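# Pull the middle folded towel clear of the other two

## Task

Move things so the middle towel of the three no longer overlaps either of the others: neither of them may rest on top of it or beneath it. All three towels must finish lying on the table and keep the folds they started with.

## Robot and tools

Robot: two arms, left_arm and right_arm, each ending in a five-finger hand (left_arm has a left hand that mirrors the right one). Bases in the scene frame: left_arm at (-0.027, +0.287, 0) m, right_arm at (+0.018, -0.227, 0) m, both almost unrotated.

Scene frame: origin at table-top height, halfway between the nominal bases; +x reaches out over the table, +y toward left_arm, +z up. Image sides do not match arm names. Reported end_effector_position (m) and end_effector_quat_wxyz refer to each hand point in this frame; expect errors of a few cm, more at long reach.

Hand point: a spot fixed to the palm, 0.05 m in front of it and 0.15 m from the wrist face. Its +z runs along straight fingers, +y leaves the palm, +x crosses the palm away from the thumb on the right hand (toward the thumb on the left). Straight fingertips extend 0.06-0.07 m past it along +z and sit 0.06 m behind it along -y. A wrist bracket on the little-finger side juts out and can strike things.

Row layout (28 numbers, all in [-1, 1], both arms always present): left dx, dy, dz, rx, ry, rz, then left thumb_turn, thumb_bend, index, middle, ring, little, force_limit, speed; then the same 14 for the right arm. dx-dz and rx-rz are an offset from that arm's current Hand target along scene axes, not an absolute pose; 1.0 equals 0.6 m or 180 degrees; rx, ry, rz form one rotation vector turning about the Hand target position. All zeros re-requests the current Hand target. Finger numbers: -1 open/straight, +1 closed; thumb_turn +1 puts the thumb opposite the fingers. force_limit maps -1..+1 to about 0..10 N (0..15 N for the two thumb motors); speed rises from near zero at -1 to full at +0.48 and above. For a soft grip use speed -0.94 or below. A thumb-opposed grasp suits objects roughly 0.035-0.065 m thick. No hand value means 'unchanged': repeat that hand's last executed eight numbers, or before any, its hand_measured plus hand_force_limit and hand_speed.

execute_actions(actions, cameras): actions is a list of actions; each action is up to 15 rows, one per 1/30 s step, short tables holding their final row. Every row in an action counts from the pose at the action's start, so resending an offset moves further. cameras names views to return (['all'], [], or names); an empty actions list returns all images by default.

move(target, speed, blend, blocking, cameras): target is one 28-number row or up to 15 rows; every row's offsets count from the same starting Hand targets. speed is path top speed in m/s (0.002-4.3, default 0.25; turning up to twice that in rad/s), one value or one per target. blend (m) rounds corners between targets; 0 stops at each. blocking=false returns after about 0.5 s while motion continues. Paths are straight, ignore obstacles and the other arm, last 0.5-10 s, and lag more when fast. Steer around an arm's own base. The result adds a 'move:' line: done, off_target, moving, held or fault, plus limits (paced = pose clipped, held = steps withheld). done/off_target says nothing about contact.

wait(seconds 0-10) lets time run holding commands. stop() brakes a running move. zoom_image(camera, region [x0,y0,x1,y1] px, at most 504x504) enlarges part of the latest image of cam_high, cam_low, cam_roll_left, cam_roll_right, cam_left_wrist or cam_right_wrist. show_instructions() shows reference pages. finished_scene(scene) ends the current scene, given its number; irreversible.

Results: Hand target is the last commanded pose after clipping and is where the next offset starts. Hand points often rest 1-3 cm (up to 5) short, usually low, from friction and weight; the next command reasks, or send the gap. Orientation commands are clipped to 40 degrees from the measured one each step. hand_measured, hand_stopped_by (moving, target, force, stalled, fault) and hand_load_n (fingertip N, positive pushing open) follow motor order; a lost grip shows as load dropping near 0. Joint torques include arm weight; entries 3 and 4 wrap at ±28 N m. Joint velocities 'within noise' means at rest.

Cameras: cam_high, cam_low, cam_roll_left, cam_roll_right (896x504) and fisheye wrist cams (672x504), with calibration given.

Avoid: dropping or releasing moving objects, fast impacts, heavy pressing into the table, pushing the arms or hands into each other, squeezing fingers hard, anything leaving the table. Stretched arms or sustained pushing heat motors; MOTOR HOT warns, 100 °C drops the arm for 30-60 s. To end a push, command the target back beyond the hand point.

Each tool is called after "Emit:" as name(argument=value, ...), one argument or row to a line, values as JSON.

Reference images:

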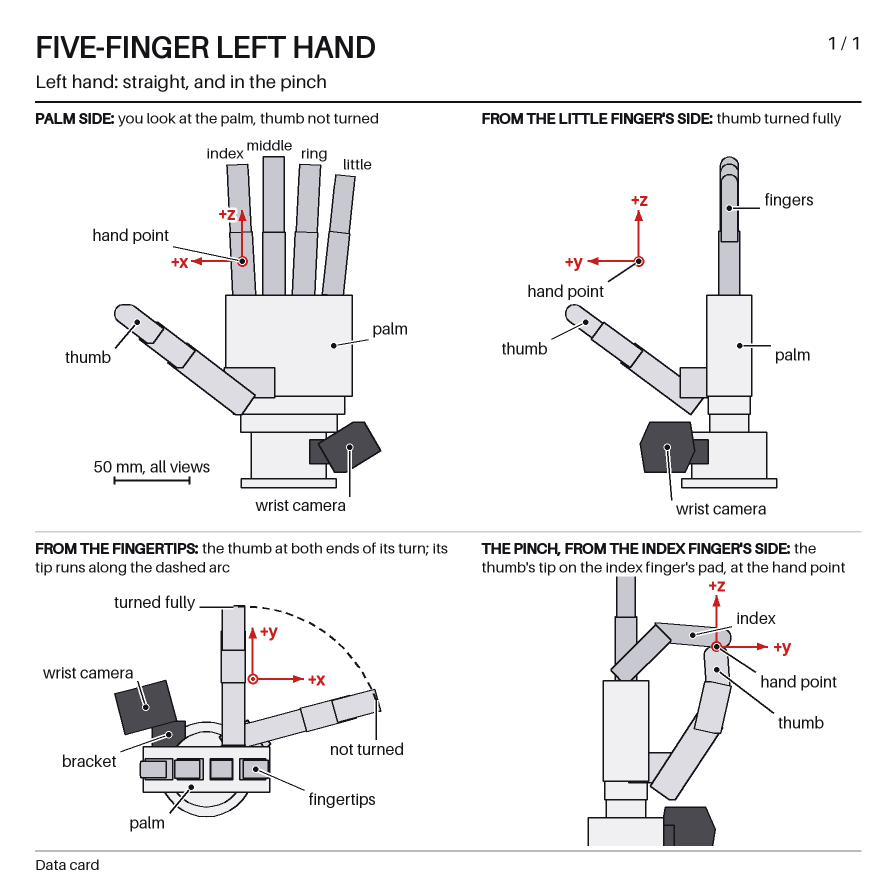

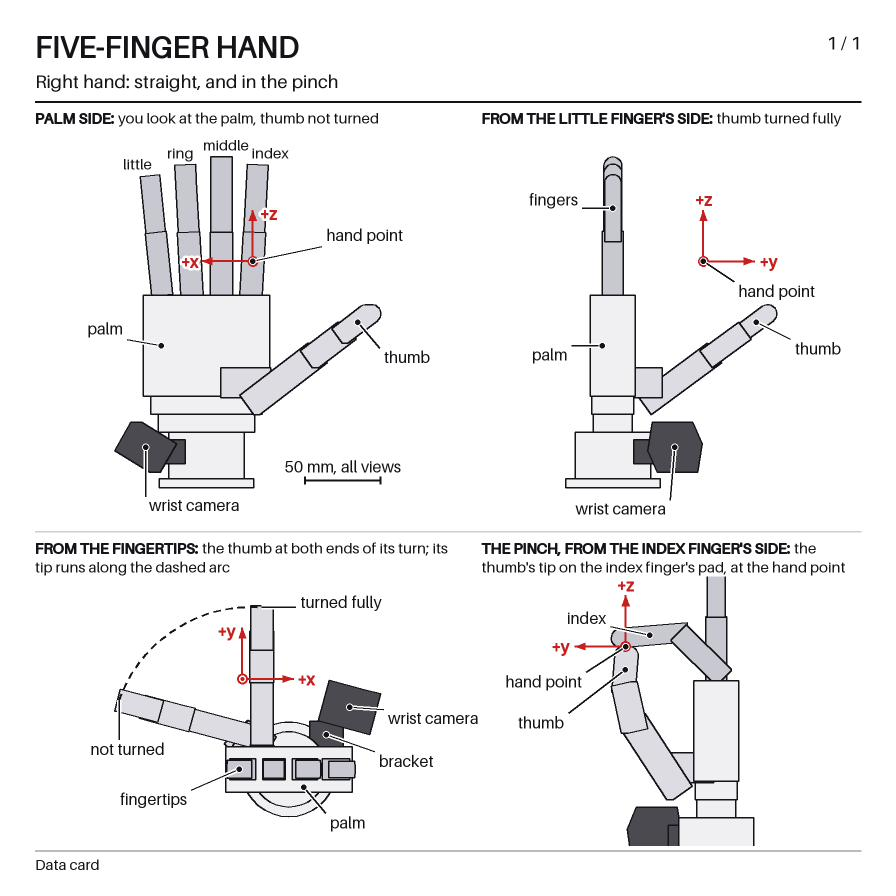

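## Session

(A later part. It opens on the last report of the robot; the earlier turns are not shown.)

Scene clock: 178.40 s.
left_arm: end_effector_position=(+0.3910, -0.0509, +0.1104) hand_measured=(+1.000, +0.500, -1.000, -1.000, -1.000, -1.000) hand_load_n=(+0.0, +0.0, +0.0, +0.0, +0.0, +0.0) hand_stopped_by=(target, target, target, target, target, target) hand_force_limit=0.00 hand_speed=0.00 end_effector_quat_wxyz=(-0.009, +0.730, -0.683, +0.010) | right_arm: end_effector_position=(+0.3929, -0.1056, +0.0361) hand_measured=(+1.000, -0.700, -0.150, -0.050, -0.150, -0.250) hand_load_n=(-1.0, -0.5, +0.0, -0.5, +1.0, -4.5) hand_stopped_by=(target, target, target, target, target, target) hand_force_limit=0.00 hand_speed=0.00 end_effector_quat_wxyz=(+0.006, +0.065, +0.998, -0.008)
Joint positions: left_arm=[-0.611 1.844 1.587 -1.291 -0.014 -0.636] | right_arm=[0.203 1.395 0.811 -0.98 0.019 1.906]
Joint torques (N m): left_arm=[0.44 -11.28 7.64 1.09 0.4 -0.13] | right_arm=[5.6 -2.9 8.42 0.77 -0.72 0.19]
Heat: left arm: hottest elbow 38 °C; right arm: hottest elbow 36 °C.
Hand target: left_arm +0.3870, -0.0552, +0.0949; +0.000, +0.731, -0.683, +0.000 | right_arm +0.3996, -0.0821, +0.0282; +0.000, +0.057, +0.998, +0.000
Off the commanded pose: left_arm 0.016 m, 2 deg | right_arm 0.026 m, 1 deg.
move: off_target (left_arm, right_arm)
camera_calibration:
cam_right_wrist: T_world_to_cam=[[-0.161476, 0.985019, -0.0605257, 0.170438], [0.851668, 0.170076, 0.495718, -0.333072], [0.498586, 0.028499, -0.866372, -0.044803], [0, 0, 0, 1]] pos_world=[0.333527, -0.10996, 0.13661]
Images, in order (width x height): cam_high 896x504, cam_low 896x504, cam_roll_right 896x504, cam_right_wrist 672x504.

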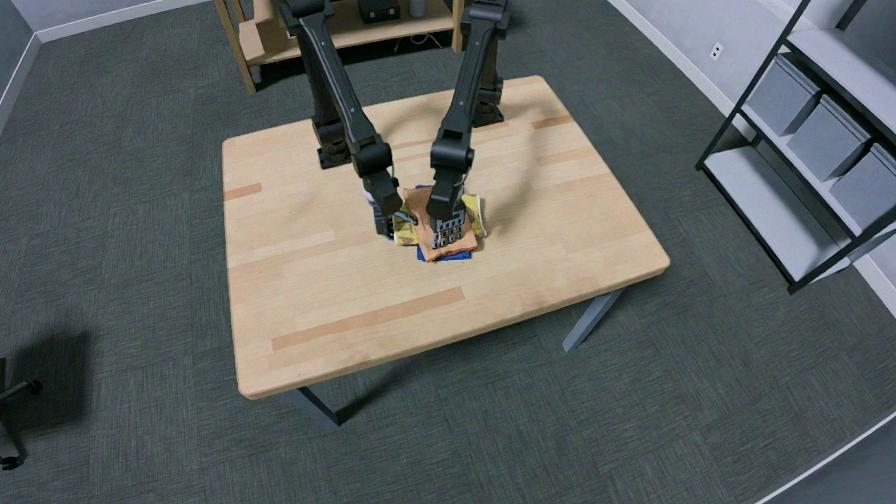

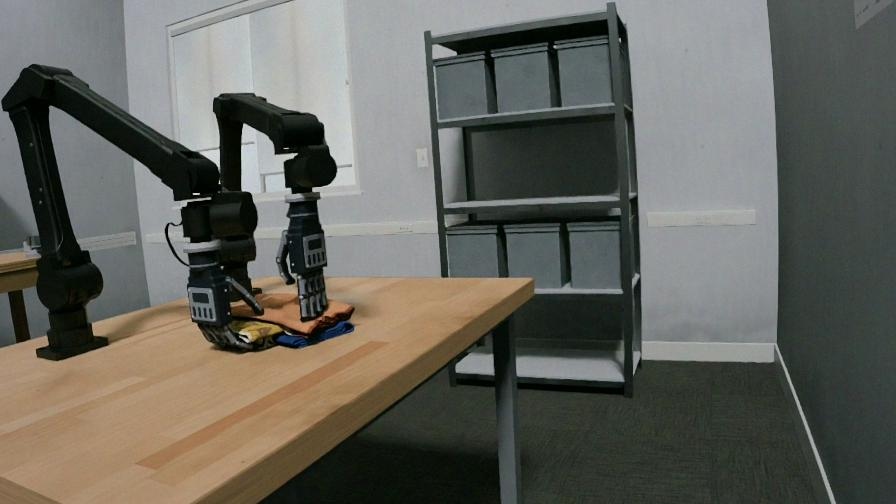

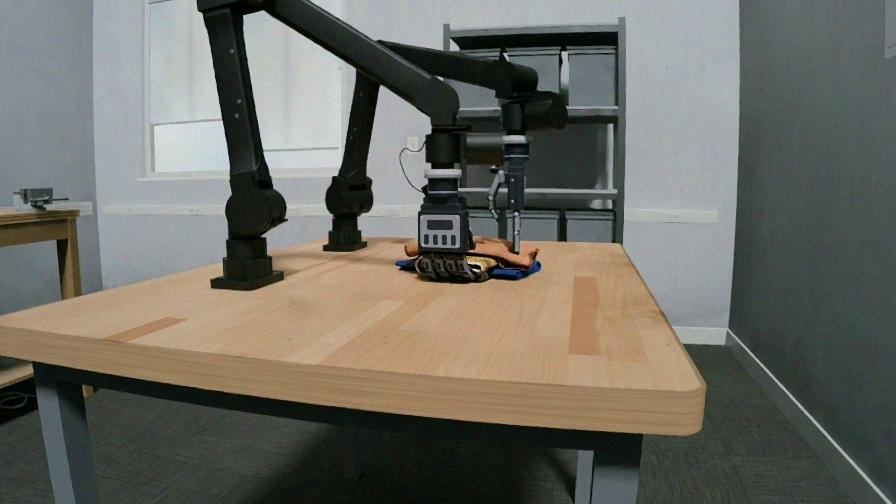

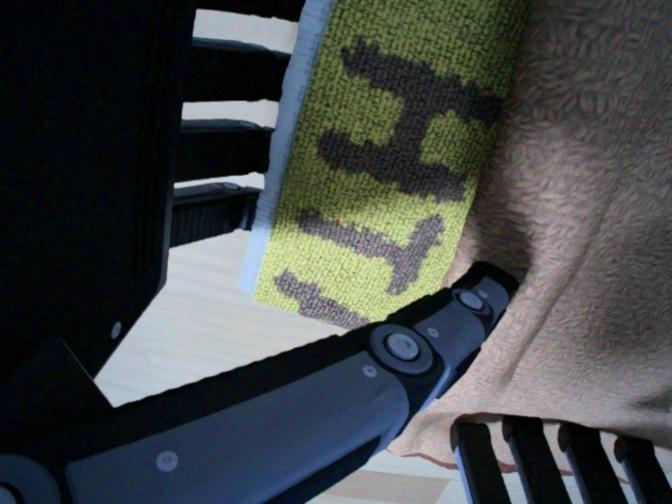

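Emit:
execute_actions(
  actions=[
    [[0,0,0,0,0,0,1,0.5,-1,-1,-1,-1,0,0,0,0,0.003,0,0,0,1,0.2,-0.15,-0.05,-0.15,-0.25,0,-0.3]],
    [[0,0,0,0,0,0,1,0.5,-1,-1,-1,-1,0,0,0,0,0,0,0,0,1,0.2,-0.15,-0.05,-0.15,-0.25,0,-0.3]],
    [[0,0,0,0,0,0,1,0.5,-1,-1,-1,-1,0,0,0,0,0,0,0,0,1,0,-0.15,-0.05,-0.15,-0.25,0,-0.6]],
    [[0,0,0,0,0,0,1,0.5,-1,-1,-1,-1,0,0,0,0,0.003,0,0,0,1,0,0.5,0.5,0.5,0.5,0,-0.7]],
    [[0,0,0,0,0,0,1,0.5,-1,-1,-1,-1,0,0,0,0,0,0,0,0,1,0,0.5,0.5,0.5,0.5,0,-0.7]],
    [[0,0,0,0,0,0,1,0.5,-1,-1,-1,-1,0,0,0,0,0,0,0,0,1,0,0.5,0.5,0.5,0.5,0,-0.7]],
    [[0,0,0,0,0,0,1,0.5,-1,-1,-1,-1,0,0,0,0,0,0,0,0,1,0,0.5,0.5,0.5,0.5,0,-0.7]],
  ],
  cameras=["cam_high","cam_roll_right","cam_right_wrist"],
)

Emit:
zoom_image(
  camera="cam_roll_right",
  region=[370, 200, 550, 310],
)

Scene clock: 198.17 s.
left_arm: end_effector_position=(+0.3910, -0.0510, +0.1104) hand_measured=(+1.000, +0.500, -1.000, -1.000, -1.000, -1.000) hand_load_n=(+0.0, +0.0, +0.0, +0.0, +0.0, +0.0) hand_stopped_by=(target, target, target, target, target, target) hand_force_limit=0.00 hand_speed=0.00 end_effector_quat_wxyz=(-0.008, +0.730, -0.683, +0.010) | right_arm: end_effector_position=(+0.3899, -0.0968, +0.0283) hand_measured=(+1.000, +0.000, +0.096, +0.084, +0.206, +0.500) hand_load_n=(+0.5, +4.5, +6.5, +2.5, +2.0, +3.5) hand_stopped_by=(target, target, force, force, force, target) hand_force_limit=0.00 hand_speed=-0.70 end_effector_quat_wxyz=(-0.007, +0.065, +0.998, -0.007)
Joint positions: left_arm=[-0.611 1.844 1.587 -1.291 -0.013 -0.636] | right_arm=[0.225 1.421 0.815 -0.981 0.009 1.929]
Joint torques (N m): left_arm=[0.44 -11.28 7.62 1.07 0.38 -0.13] | right_arm=[3.72 -5.36 8.58 0.32 -0.38 -0.03]
Heat: left arm: hottest elbow 37 °C; right arm: hottest elbow 38 °C.
Hand target: left_arm +0.3870, -0.0553, +0.0949; +0.000, +0.731, -0.683, +0.000 | right_arm +0.3996, -0.0821, +0.0318; +0.000, +0.057, +0.998, +0.000
Off the commanded pose: left_arm 0.017 m, 2 deg | right_arm 0.018 m, 1 deg.
Step readings (end_effector_position of left_arm | right_arm):
0: (+0.3910, -0.0509, +0.1104) | (+0.3929, -0.1056, +0.0361)
1: (+0.3910, -0.0509, +0.1104) | (+0.3929, -0.1056, +0.0361)
2: (+0.3910, -0.0509, +0.1104) | (+0.3928, -0.1057, +0.0361)
4: (+0.3910, -0.0509, +0.1104) | (+0.3929, -0.1055, +0.0362)
8: (+0.3910, -0.0509, +0.1104) | (+0.3929, -0.1047, +0.0362)
15: (+0.3910, -0.0509, +0.1104) | (+0.3930, -0.1030, +0.0362)
16: (+0.3910, -0.0509, +0.1104) | (+0.3929, -0.1029, +0.0361)
17: (+0.3910, -0.0509, +0.1104) | (+0.3931, -0.1027, +0.0362)
19: (+0.3910, -0.0509, +0.1104) | (+0.3930, -0.1025, +0.0361)
23: (+0.3910, -0.0509, +0.1104) | (+0.3931, -0.1023, +0.0362)
30: (+0.3910, -0.0509, +0.1104) | (+0.3932, -0.1023, +0.0362)
31: (+0.3910, -0.0509, +0.1104) | (+0.3932, -0.1023, +0.0362)
32: (+0.3910, -0.0509, +0.1104) | (+0.3932, -0.1023, +0.0362)
34: (+0.3910, -0.0509, +0.1104) | (+0.3932, -0.1023, +0.0362)
38: (+0.3910, -0.0509, +0.1104) | (+0.3932, -0.1023, +0.0362)
45: (+0.3910, -0.0509, +0.1104) | (+0.3932, -0.1023, +0.0362)
46: (+0.3910, -0.0509, +0.1104) | (+0.3932, -0.1023, +0.0362)
47: (+0.3910, -0.0509, +0.1104) | (+0.3932, -0.1023, +0.0362)
49: (+0.3910, -0.0509, +0.1104) | (+0.3926, -0.1010, +0.0352)
53: (+0.3910, -0.0510, +0.1104) | (+0.3903, -0.0983, +0.0292)
60: (+0.3910, -0.0510, +0.1104) | (+0.3899, -0.0973, +0.0285)
61: (+0.3910, -0.0510, +0.1104) | (+0.3898, -0.0972, +0.0284)
62: (+0.3910, -0.0510, +0.1104) | (+0.3898, -0.0972, +0.0283)
64: (+0.3910, -0.0510, +0.1104) | (+0.3898, -0.0972, +0.0283)
68: (+0.3910, -0.0510, +0.1104) | (+0.3898, -0.0970, +0.0283)
75: (+0.3910, -0.0510, +0.1104) | (+0.3898, -0.0968, +0.0283)
76: (+0.3910, -0.0510, +0.1104) | (+0.3899, -0.0968, +0.0283)
77: (+0.3910, -0.0510, +0.1104) | (+0.3899, -0.0968, +0.0283)
79: (+0.3910, -0.0510, +0.1104) | (+0.3899, -0.0968, +0.0283)
83: (+0.3910, -0.0510, +0.1104) | (+0.3899, -0.0968, +0.0283)
90: (+0.3910, -0.0510, +0.1104) | (+0.3899, -0.0968, +0.0283)
91: (+0.3910, -0.0510, +0.1104) | (+0.3899, -0.0968, +0.0283)
92: (+0.3910, -0.0510, +0.1104) | (+0.3899, -0.0968, +0.0283)
94: (+0.3910, -0.0510, +0.1104) | (+0.3899, -0.0968, +0.0283)
98: (+0.3910, -0.0510, +0.1104) | (+0.3899, -0.0968, +0.0283)
105: (+0.3910, -0.0510, +0.1104) | (+0.3899, -0.0968, +0.0283)
camera_calibration:
cam_right_wrist: T_world_to_cam=[[-0.161699, 0.985453, -0.0523053, 0.160747], [0.86376, 0.166966, 0.475437, -0.332578], [0.477254, 0.0316985, -0.878194, -0.04147], [0, 0, 0, 1]] pos_world=[0.333052, -0.101564, 0.130109]
Images, in order (width x height): cam_high 896x504, cam_roll_right 896x504, cam_right_wrist 672x504.

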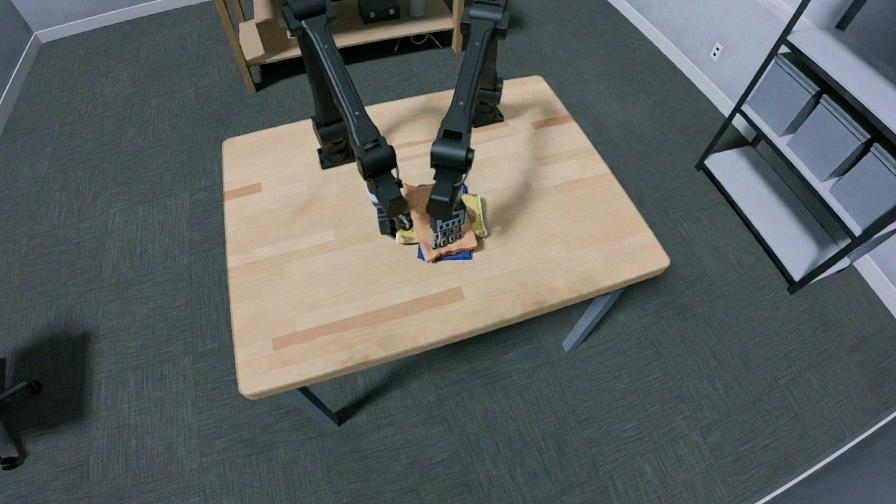

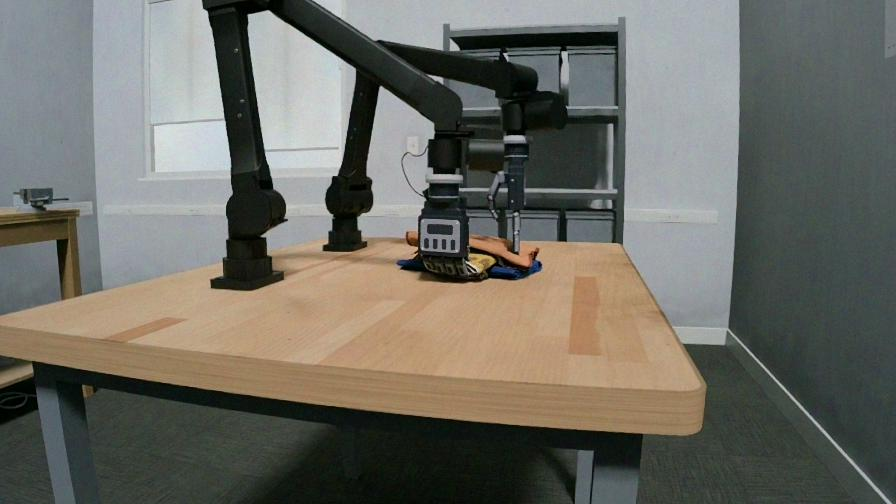

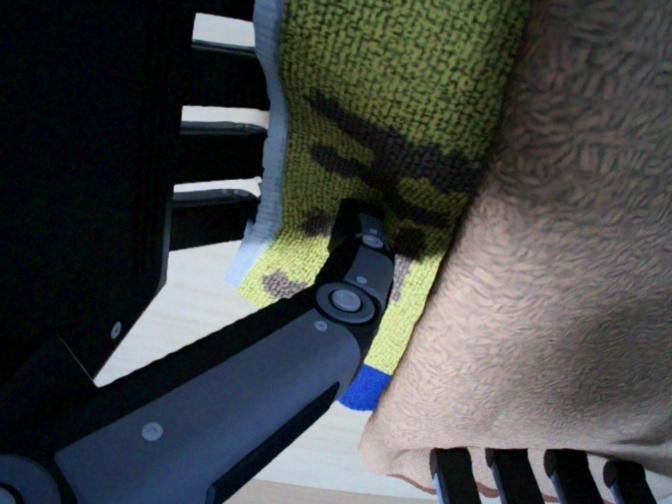

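Scaled by 2.800 from the camera's 896x504 image, which has a finer 1280x720 frame.

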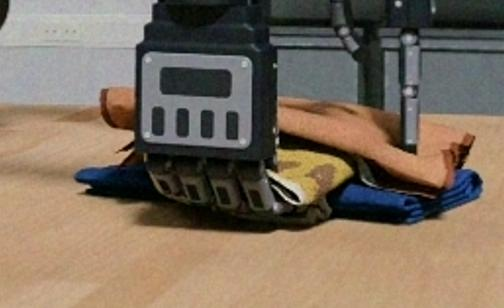

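Emit:
move(
  target=[
    [0,0,0,0,0,0,1,0.5,-1,-1,-1,-1,0,0,-0.008,-0.06,0.022,0,0,0,1,0,0.5,0.5,0.5,0.5,0,-0.7],
    [0,0,0,0,0,0,1,0.5,-1,-1,-1,-1,0,0,-0.02,-0.21,0.03,0,0,0,1,0,0.5,0.5,0.5,0.5,0,-0.7],
  ],
  cameras=["cam_high","cam_roll_right","cam_low","cam_right_wrist"],
  speed=0.08,
  blend=0.01,
)

Emit:
zoom_image(
  camera="cam_high",
  region=[340, 130, 560, 290],
)

Scene clock: 210.97 s.
left_arm: end_effector_position=(+0.3901, -0.0541, +0.1107) hand_measured=(+1.000, +0.500, -1.000, -1.000, -1.000, -1.000) hand_load_n=(+0.0, +0.0, +0.0, +0.0, +0.0, +0.0) hand_stopped_by=(target, target, target, target, target, target) hand_force_limit=0.00 hand_speed=0.00 end_effector_quat_wxyz=(-0.002, +0.730, -0.683, +0.013) | right_arm: end_effector_position=(+0.3901, -0.2009, +0.0478) hand_measured=(+1.000, +0.000, +0.096, +0.084, +0.206, +0.500) hand_load_n=(-0.5, +4.5, +4.0, +5.0, +0.5, +1.5) hand_stopped_by=(target, target, force, force, force, target) hand_force_limit=0.00 hand_speed=-0.70 end_effector_quat_wxyz=(+0.001, +0.053, +0.999, +0.000)
Joint positions: left_arm=[-0.612 1.844 1.586 -1.286 0.001 -0.638] | right_arm=[-0.091 1.363 0.815 -1.021 0 1.588]
Joint torques (N m): left_arm=[0.5 -11.28 7.73 0.87 -0.12 -0.11] | right_arm=[-0.21 -6.83 6.6 -0.35 -0.05 -0.24]
Heat: left arm: hottest elbow 37 °C; right arm: hottest elbow 39 °C.
Hand target: left_arm +0.3870, -0.0553, +0.0950; +0.000, +0.731, -0.683, +0.000 | right_arm +0.3877, -0.2080, +0.0498; +0.000, +0.057, +0.998, +0.000
Off the commanded pose: left_arm 0.016 m, 2 deg | right_arm 0.008 m, 1 deg.
move: off_target (left_arm)
camera_calibration:
cam_right_wrist: T_world_to_cam=[[-0.186468, 0.981521, -0.0429701, 0.272689], [0.851846, 0.183313, 0.490668, -0.317452], [0.489478, 0.0548898, -0.870286, -0.0215587], [0, 0, 0, 1]] pos_world=[0.33182, -0.208273, 0.148719]
Images, in order (width x height): cam_high 896x504, cam_low 896x504, cam_roll_right 896x504, cam_right_wrist 672x504.

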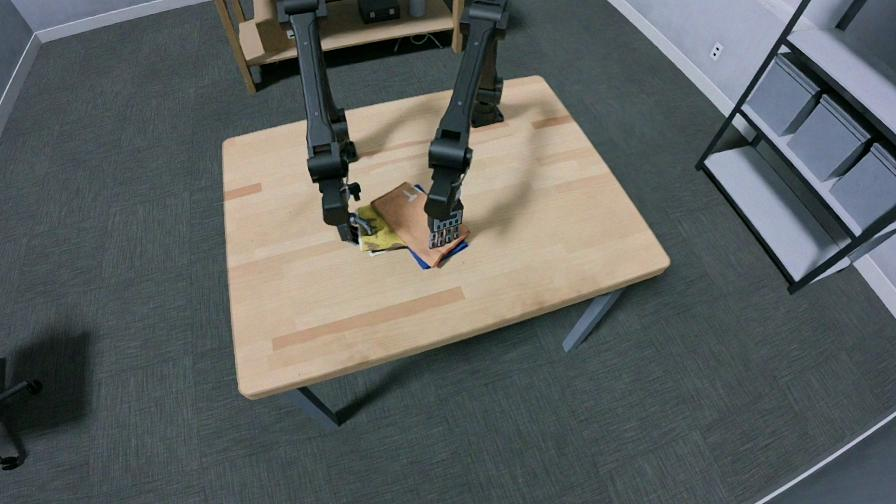

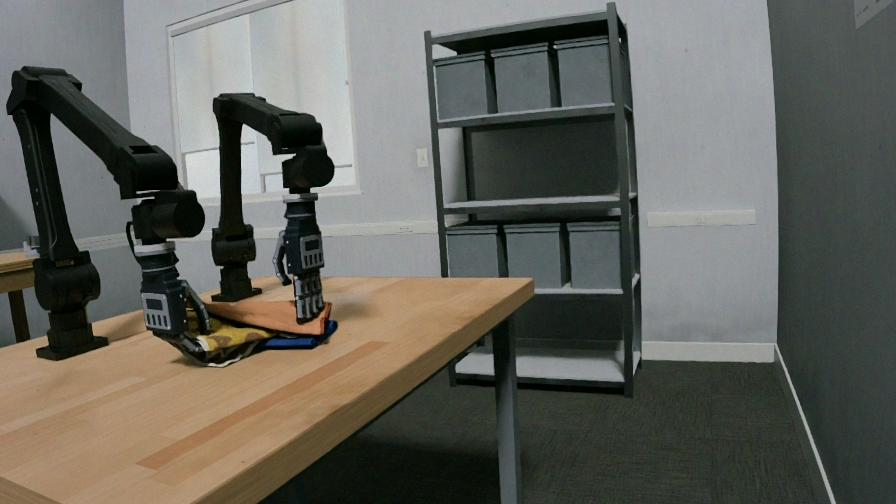

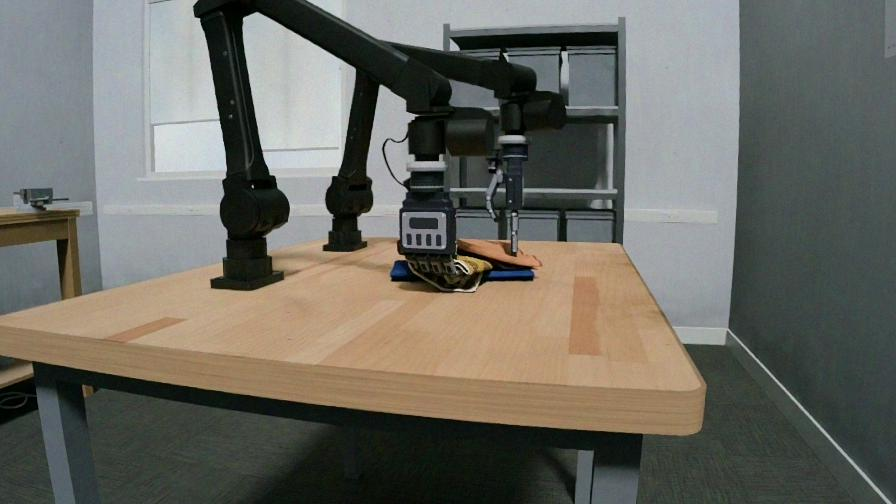

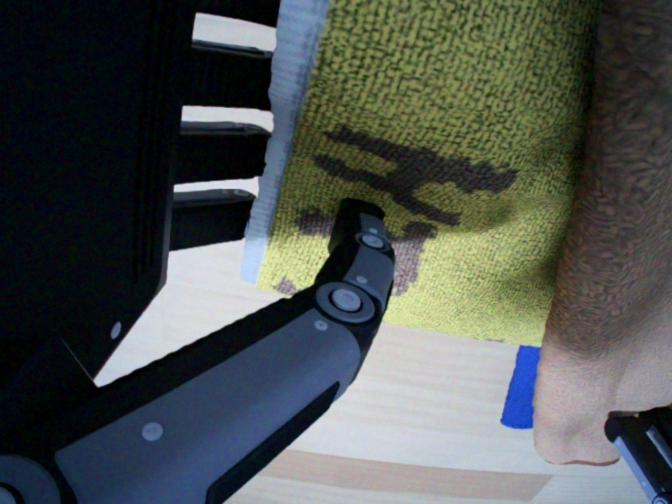

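Scaled by 2.291 from the camera's 896x504 image, which has a finer 1280x720 frame.

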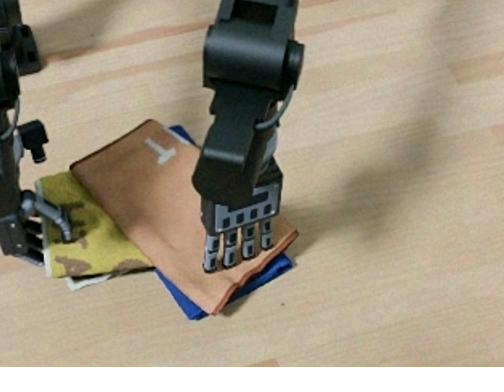

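Emit:
move(
  target=[0,0,0,0,0,0,1,0.5,-1,-1,-1,-1,0,0,0.0,-0.14,0.0,0,0,0,1,0,0.5,0.5,0.5,0.5,0,-0.7],
  cameras=["cam_high","cam_roll_right","cam_low","cam_right_wrist"],
  speed=0.1,
)

Emit:
zoom_image(
  camera="cam_high",
  region=[310, 130, 530, 290],
)

Emit:
zoom_image(
  camera="cam_low",
  region=[120, 260, 380, 400],
)

Scene clock: 220.40 s.
left_arm: end_effector_position=(+0.3901, -0.0541, +0.1107) hand_measured=(+1.000, +0.500, -1.000, -1.000, -1.000, -1.000) hand_load_n=(+0.5, +0.0, +0.0, +0.0, +0.0, +0.0) hand_stopped_by=(target, target, target, target, target, target) hand_force_limit=0.00 hand_speed=0.00 end_effector_quat_wxyz=(-0.002, +0.730, -0.683, +0.013) | right_arm: end_effector_position=(+0.3713, -0.2796, +0.0385) hand_measured=(+1.000, +0.000, +0.096, +0.084, +0.206, +0.500) hand_load_n=(+0.0, +4.5, +4.0, +5.5, +0.5, +1.0) hand_stopped_by=(target, target, force, force, force, target) hand_force_limit=0.00 hand_speed=-0.70 end_effector_quat_wxyz=(-0.013, +0.056, +0.998, +0.004)
Joint positions: left_arm=[-0.612 1.844 1.586 -1.286 0.001 -0.638] | right_arm=[-0.333 1.392 0.815 -1.021 -0.001 1.353]
Joint torques (N m): left_arm=[0.5 -11.22 7.75 0.85 -0.12 -0.12] | right_arm=[0.15 -5.54 10.24 -0.42 0 -0.26]
Heat: left arm: hottest elbow 37 °C; right arm: hottest elbow 39 °C.
Hand target: left_arm +0.3870, -0.0553, +0.0950; +0.000, +0.731, -0.683, +0.000 | right_arm +0.3876, -0.2921, +0.0498; +0.000, +0.057, +0.998, +0.000
Off the commanded pose: left_arm 0.016 m, 2 deg | right_arm 0.023 m, 2 deg.
move: off_target (left_arm, right_arm)
camera_calibration:
cam_right_wrist: T_world_to_cam=[[-0.180262, 0.983209, -0.0283918, 0.343654], [0.865849, 0.172308, 0.469697, -0.289897], [0.466703, 0.0600853, -0.882371, -0.00577915], [0, 0, 0, 1]] pos_world=[0.315652, -0.287584, 0.140821]
Images, in order (width x height): cam_high 896x504, cam_low 896x504, cam_roll_right 896x504, cam_right_wrist 672x504.

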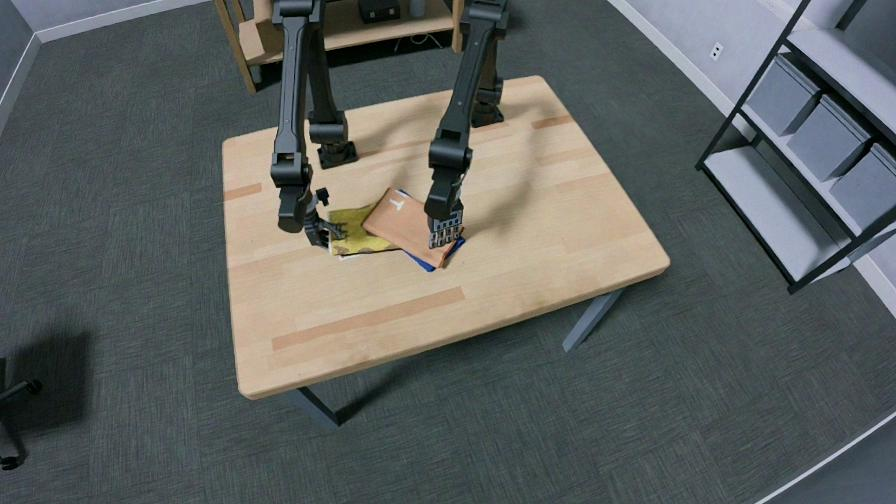

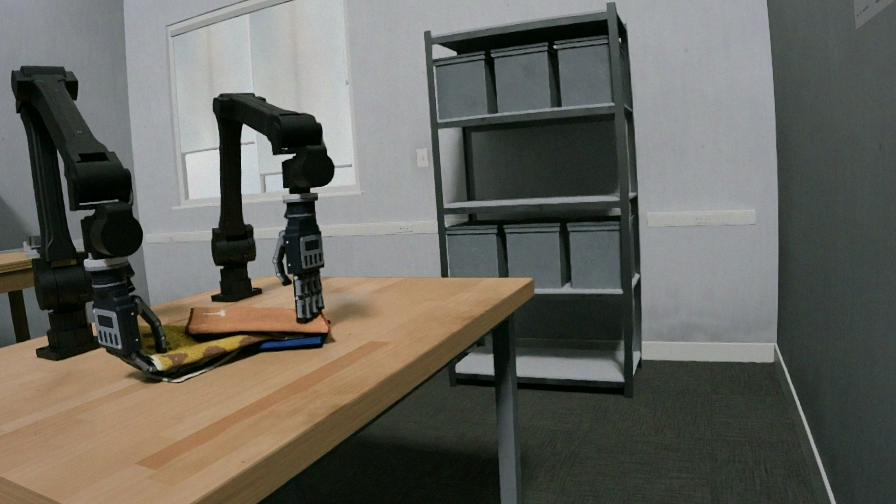

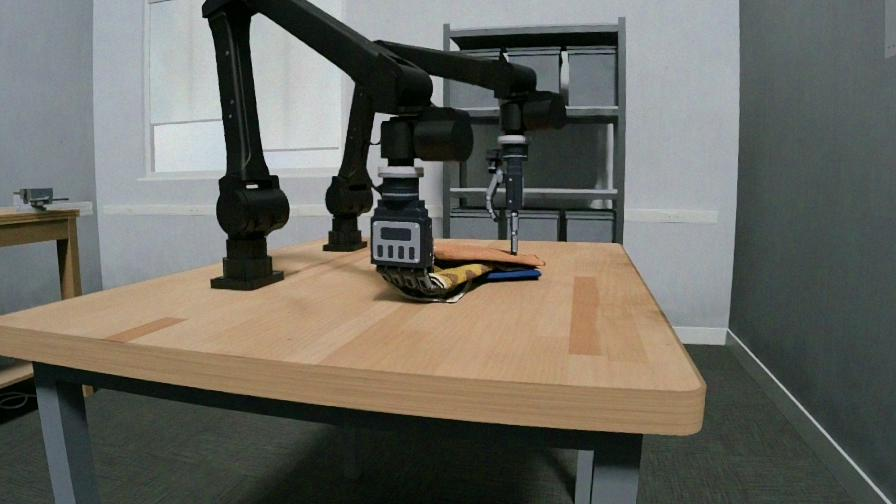

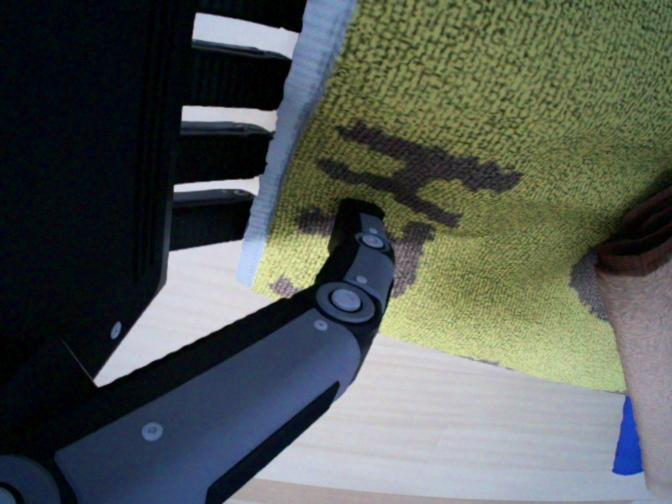

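Scaled by 2.291 from the camera's 896x504 image, which has a finer 1280x720 frame.

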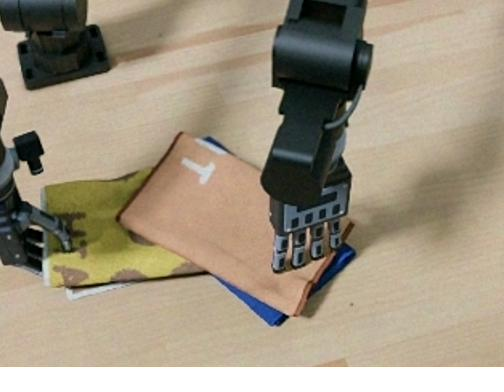

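Scaled by 1.938 from the camera's 896x504 image, which has a finer 1280x720 frame.

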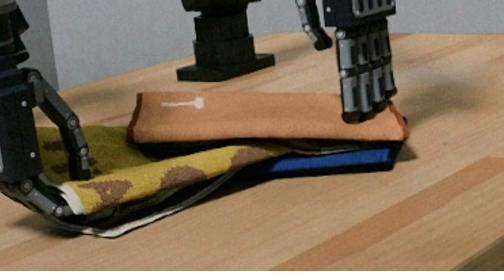

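Emit:
move(
  target=[0,0,0,0,0,0,1,0.5,-1,-1,-1,-1,0,0,0.0,-0.18,0.0,0,0,0,1,0,0.5,0.5,0.5,0.5,0,-0.7],
  cameras=["cam_high","cam_roll_right","cam_low"],
  speed=0.12,
)

Emit:
zoom_image(
  camera="cam_high",
  region=[290, 130, 510, 290],
)

Emit:
zoom_image(
  camera="cam_low",
  region=[80, 260, 380, 420],
)

Scene clock: 229.60 s.
left_arm: end_effector_position=(+0.3899, -0.0540, +0.1105) hand_measured=(+1.000, +0.500, -1.000, -1.000, -1.000, -1.000) hand_load_n=(+0.0, +0.0, +0.0, +0.0, +0.0, +0.0) hand_stopped_by=(target, target, target, target, target, target) hand_force_limit=0.00 hand_speed=0.00 end_effector_quat_wxyz=(-0.002, +0.730, -0.683, +0.013) | right_arm: end_effector_position=(+0.3754, -0.3854, +0.0405) hand_measured=(+1.000, +0.000, +0.096, +0.084, +0.206, +0.500) hand_load_n=(-0.5, +4.0, +4.0, +5.0, +0.5, +0.5) hand_stopped_by=(target, target, force, force, force, target) hand_force_limit=0.00 hand_speed=-0.70 end_effector_quat_wxyz=(-0.010, +0.058, +0.998, +0.006)
Joint positions: left_arm=[-0.612 1.844 1.586 -1.286 0.001 -0.638] | right_arm=[-0.591 1.514 0.951 -1.031 0 1.098]
Joint torques (N m): left_arm=[0.44 -11.28 7.83 0.85 -0.13 -0.11] | right_arm=[0.32 -7.3 10.21 -0.46 -0.03 -0.25]
Heat: left arm: hottest elbow 36 °C; right arm: hottest elbow 40 °C.
Hand target: left_arm +0.3871, -0.0553, +0.0950; +0.000, +0.731, -0.683, +0.000 | right_arm +0.3876, -0.4001, +0.0497; +0.000, +0.057, +0.998, +0.000
Off the commanded pose: left_arm 0.016 m, 2 deg | right_arm 0.021 m, 1 deg.
move: off_target (left_arm, right_arm)
Images, in order (width x height): cam_high 896x504, cam_low 896x504, cam_roll_right 896x504.

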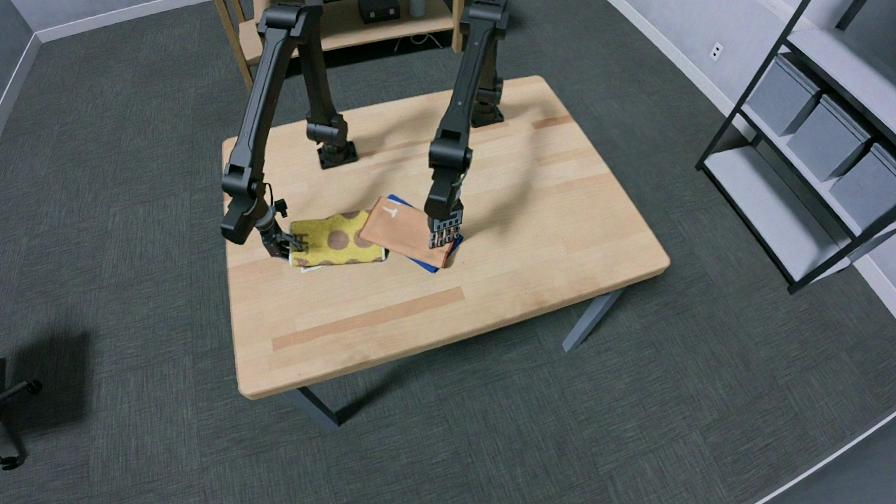

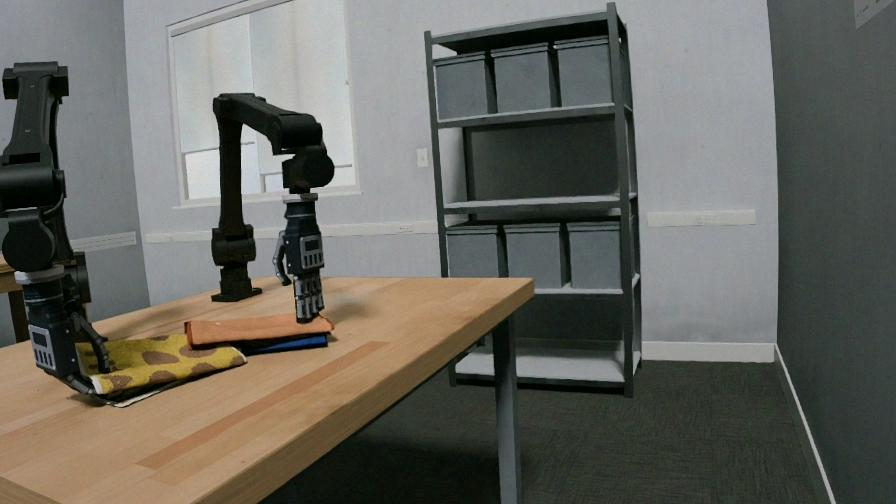

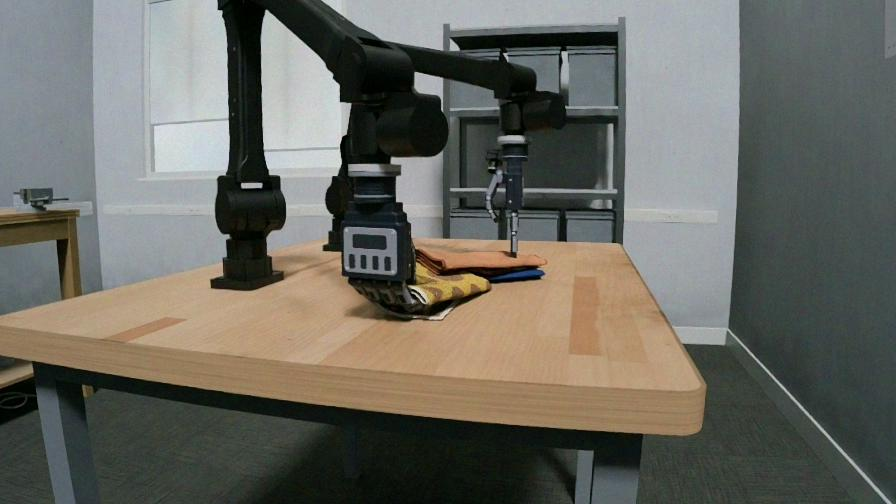

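Scaled by 2.291 from the camera's 896x504 image, which has a finer 1280x720 frame.

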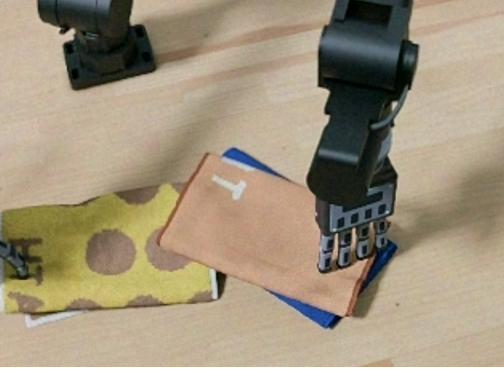

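Scaled by 1.680 from the camera's 896x504 image, which has a finer 1280x720 frame.

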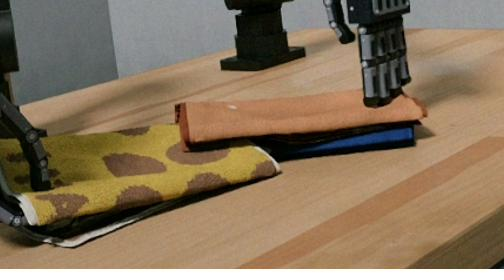

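Emit:
move(
  target=[0,0,0,0,0,0,1,0.5,-1,-1,-1,-1,0,0,0.02,-0.14,0.0,0,0,0,1,0,0.5,0.5,0.5,0.5,0,-0.7],
  cameras=["cam_high","cam_low"],
  speed=0.12,
)

Emit:
zoom_image(
  camera="cam_high",
  region=[250, 130, 490, 290],
)

Emit:
zoom_image(
  camera="cam_low",
  region=[40, 260, 380, 450],
)

Scene clock: 246.60 s.
left_arm: end_effector_position=(+0.3898, -0.0540, +0.1105) hand_measured=(+1.000, +0.500, -1.000, -1.000, -1.000, -1.000) hand_load_n=(+0.0, +0.0, +0.0, -0.5, +0.0, +0.0) hand_stopped_by=(target, target, target, target, target, target) hand_force_limit=0.00 hand_speed=0.00 end_effector_quat_wxyz=(-0.001, +0.730, -0.683, +0.013) | right_arm: end_effector_position=(+0.3907, -0.4681, +0.0422) hand_measured=(+1.000, +0.000, +0.096, +0.084, +0.206, +0.500) hand_load_n=(+0.0, +4.0, +4.5, +5.5, +0.5, +0.5) hand_stopped_by=(target, target, force, force, force, target) hand_force_limit=0.00 hand_speed=-0.70 end_effector_quat_wxyz=(-0.008, +0.058, +0.998, +0.006)
Joint positions: left_arm=[-0.612 1.844 1.586 -1.286 0.002 -0.638] | right_arm=[-0.727 1.659 1.133 -1.065 0.001 0.964]
Joint torques (N m): left_arm=[0.5 -11.22 7.82 0.85 -0.13 -0.11] | right_arm=[0.44 -9.35 10.33 -0.44 -0.03 -0.26]
Heat: left arm: hottest elbow 36 °C; right arm: hottest elbow 42 °C.
Hand target: left_arm +0.3871, -0.0553, +0.0950; +0.000, +0.731, -0.683, +0.000 | right_arm +0.3996, -0.4840, +0.0496; +0.000, +0.057, +0.998, +0.000
Off the commanded pose: left_arm 0.016 m, 2 deg | right_arm 0.020 m, 1 deg.
move: off_target (left_arm, right_arm)
Images, in order (width x height): cam_high 896x504, cam_low 896x504.

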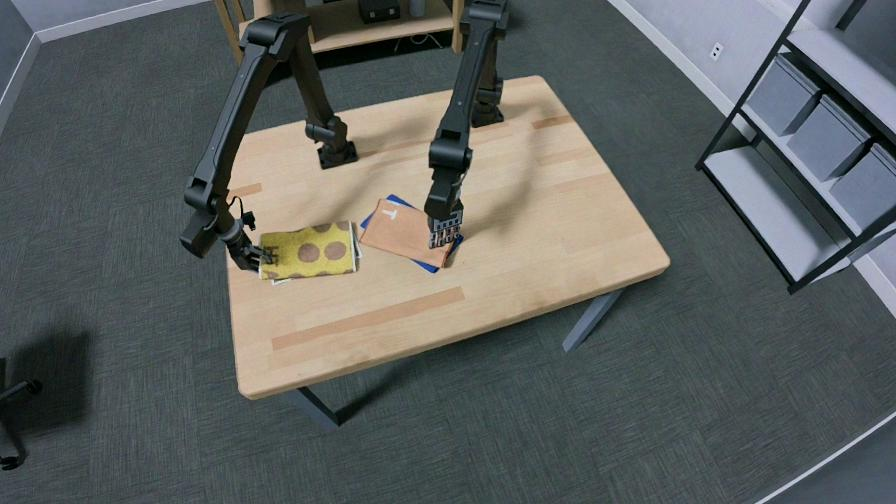

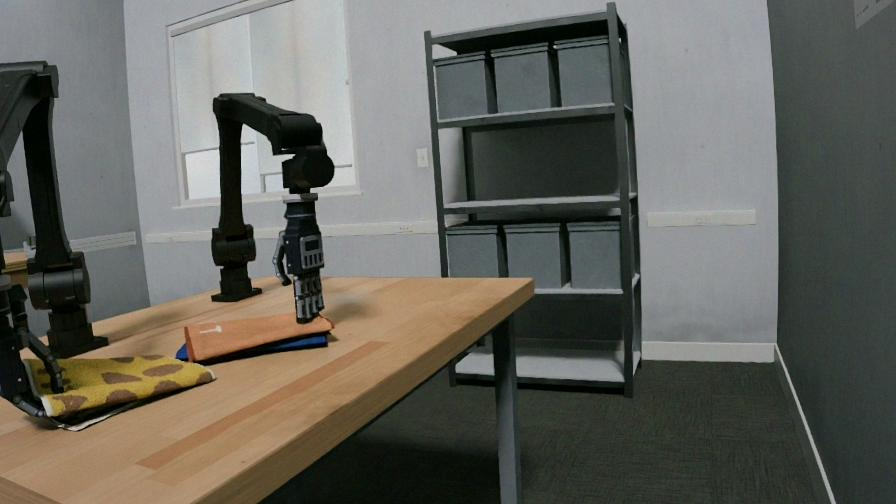

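Scaled by 2.100 from the camera's 896x504 image, which has a finer 1280x720 frame.

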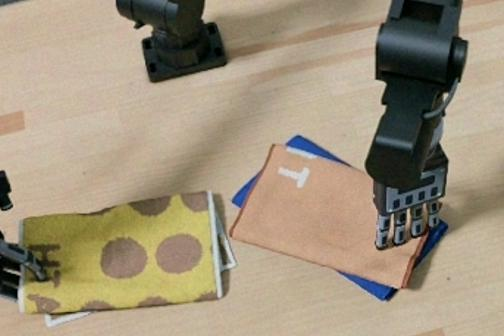

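Scaled by 1.482 from the camera's 896x504 image, which has a finer 1280x720 frame.

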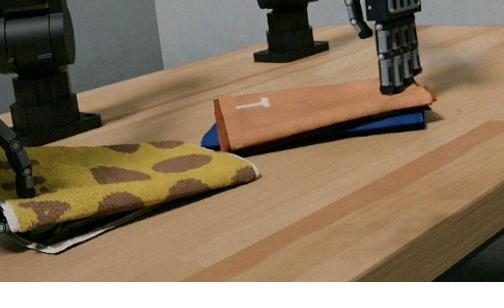

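Emit:
move(
  target=[
    [0,0,0,0,0,0,1,0.5,-1,-1,-1,-1,0,0,0.033,-0.042,0.0,0,0,0,1,0,0.5,0.5,0.5,0.5,0,-0.7],
    [0,0,0,0,0,0,1,0.5,-1,-1,-1,-1,0,0,0.033,-0.042,-0.01,0,0,0,1,-1,-0.15,-0.05,-0.15,-0.2,0,-0.5],
  ],
  cameras=["cam_high","cam_low","cam_right_wrist"],
  speed=0.1,
)

Emit:
zoom_image(
  camera="cam_high",
  region=[250, 130, 490, 290],
)

Scene clock: 265.43 s.
left_arm: end_effector_position=(+0.3898, -0.0540, +0.1105) hand_measured=(+1.000, +0.500, -1.000, -1.000, -1.000, -1.000) hand_load_n=(+0.0, +0.0, +0.0, +0.0, +0.0, +0.5) hand_stopped_by=(target, target, target, target, target, target) hand_force_limit=0.00 hand_speed=0.00 end_effector_quat_wxyz=(-0.001, +0.730, -0.683, +0.013) | right_arm: end_effector_position=(+0.4130, -0.4921, +0.0415) hand_measured=(+1.000, -1.000, -0.150, -0.050, -0.150, -0.200) hand_load_n=(+0.5, +0.0, -1.0, -1.0, -0.5, +0.0) hand_stopped_by=(target, target, target, target, target, target) hand_force_limit=0.00 hand_speed=-0.50 end_effector_quat_wxyz=(-0.007, +0.055, +0.998, +0.008)
Joint positions: left_arm=[-0.612 1.844 1.586 -1.286 0.002 -0.638] | right_arm=[-0.735 1.738 1.236 -1.091 -0.003 0.948]
Joint torques (N m): left_arm=[0.5 -11.22 7.82 0.87 -0.13 -0.11] | right_arm=[0.21 -10.4 9.61 0.14 0.09 -0.22]
Heat: left arm: hottest elbow 36 °C; right arm: hottest elbow 42 °C.
Hand target: left_arm +0.3871, -0.0553, +0.0950; +0.000, +0.731, -0.683, +0.000 | right_arm +0.4194, -0.5093, +0.0437; +0.000, +0.057, +0.998, +0.000
Off the commanded pose: left_arm 0.016 m, 2 deg | right_arm 0.018 m, 1 deg.
move: off_target (left_arm, right_arm); target 2's new numbers were sent with right_arm's hand 0.020 m and 2 deg from that target
camera_calibration:
cam_right_wrist: T_world_to_cam=[[-0.182763, 0.982877, -0.0234528, 0.560877], [0.85999, 0.171382, 0.480672, -0.289298], [0.476461, 0.06768, -0.876587, -0.010363], [0, 0, 0, 1]] pos_world=[0.356238, -0.500991, 0.143127]
Images, in order (width x height): cam_high 896x504, cam_low 896x504, cam_right_wrist 672x504.

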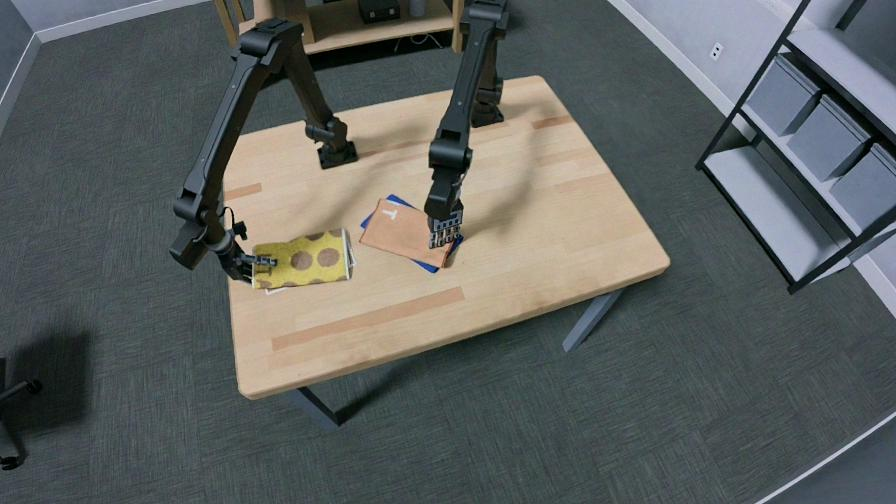

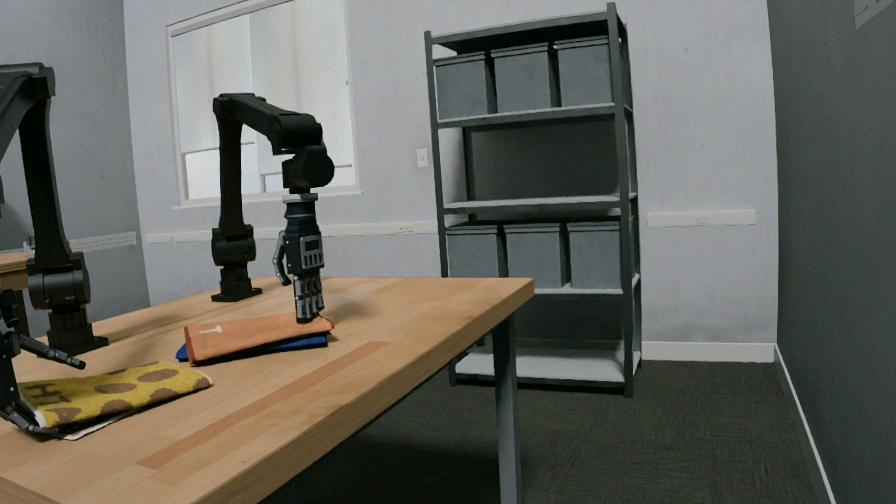

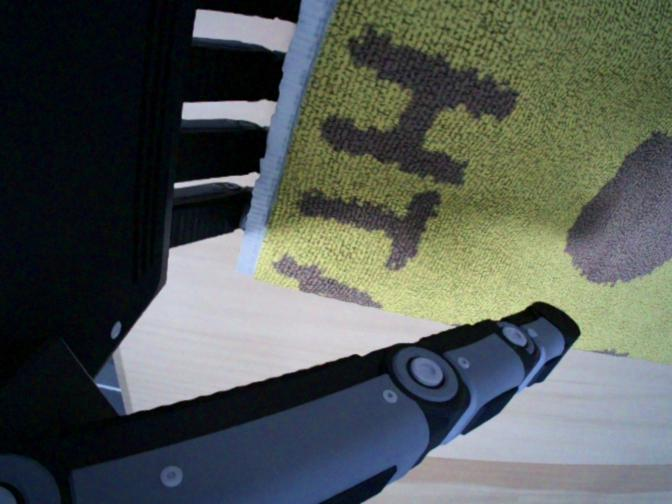

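Scaled by 2.100 from the camera's 896x504 image, which has a finer 1280x720 frame.

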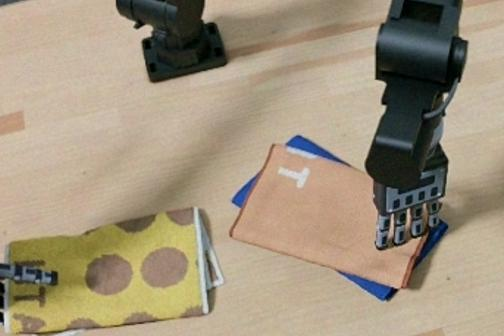

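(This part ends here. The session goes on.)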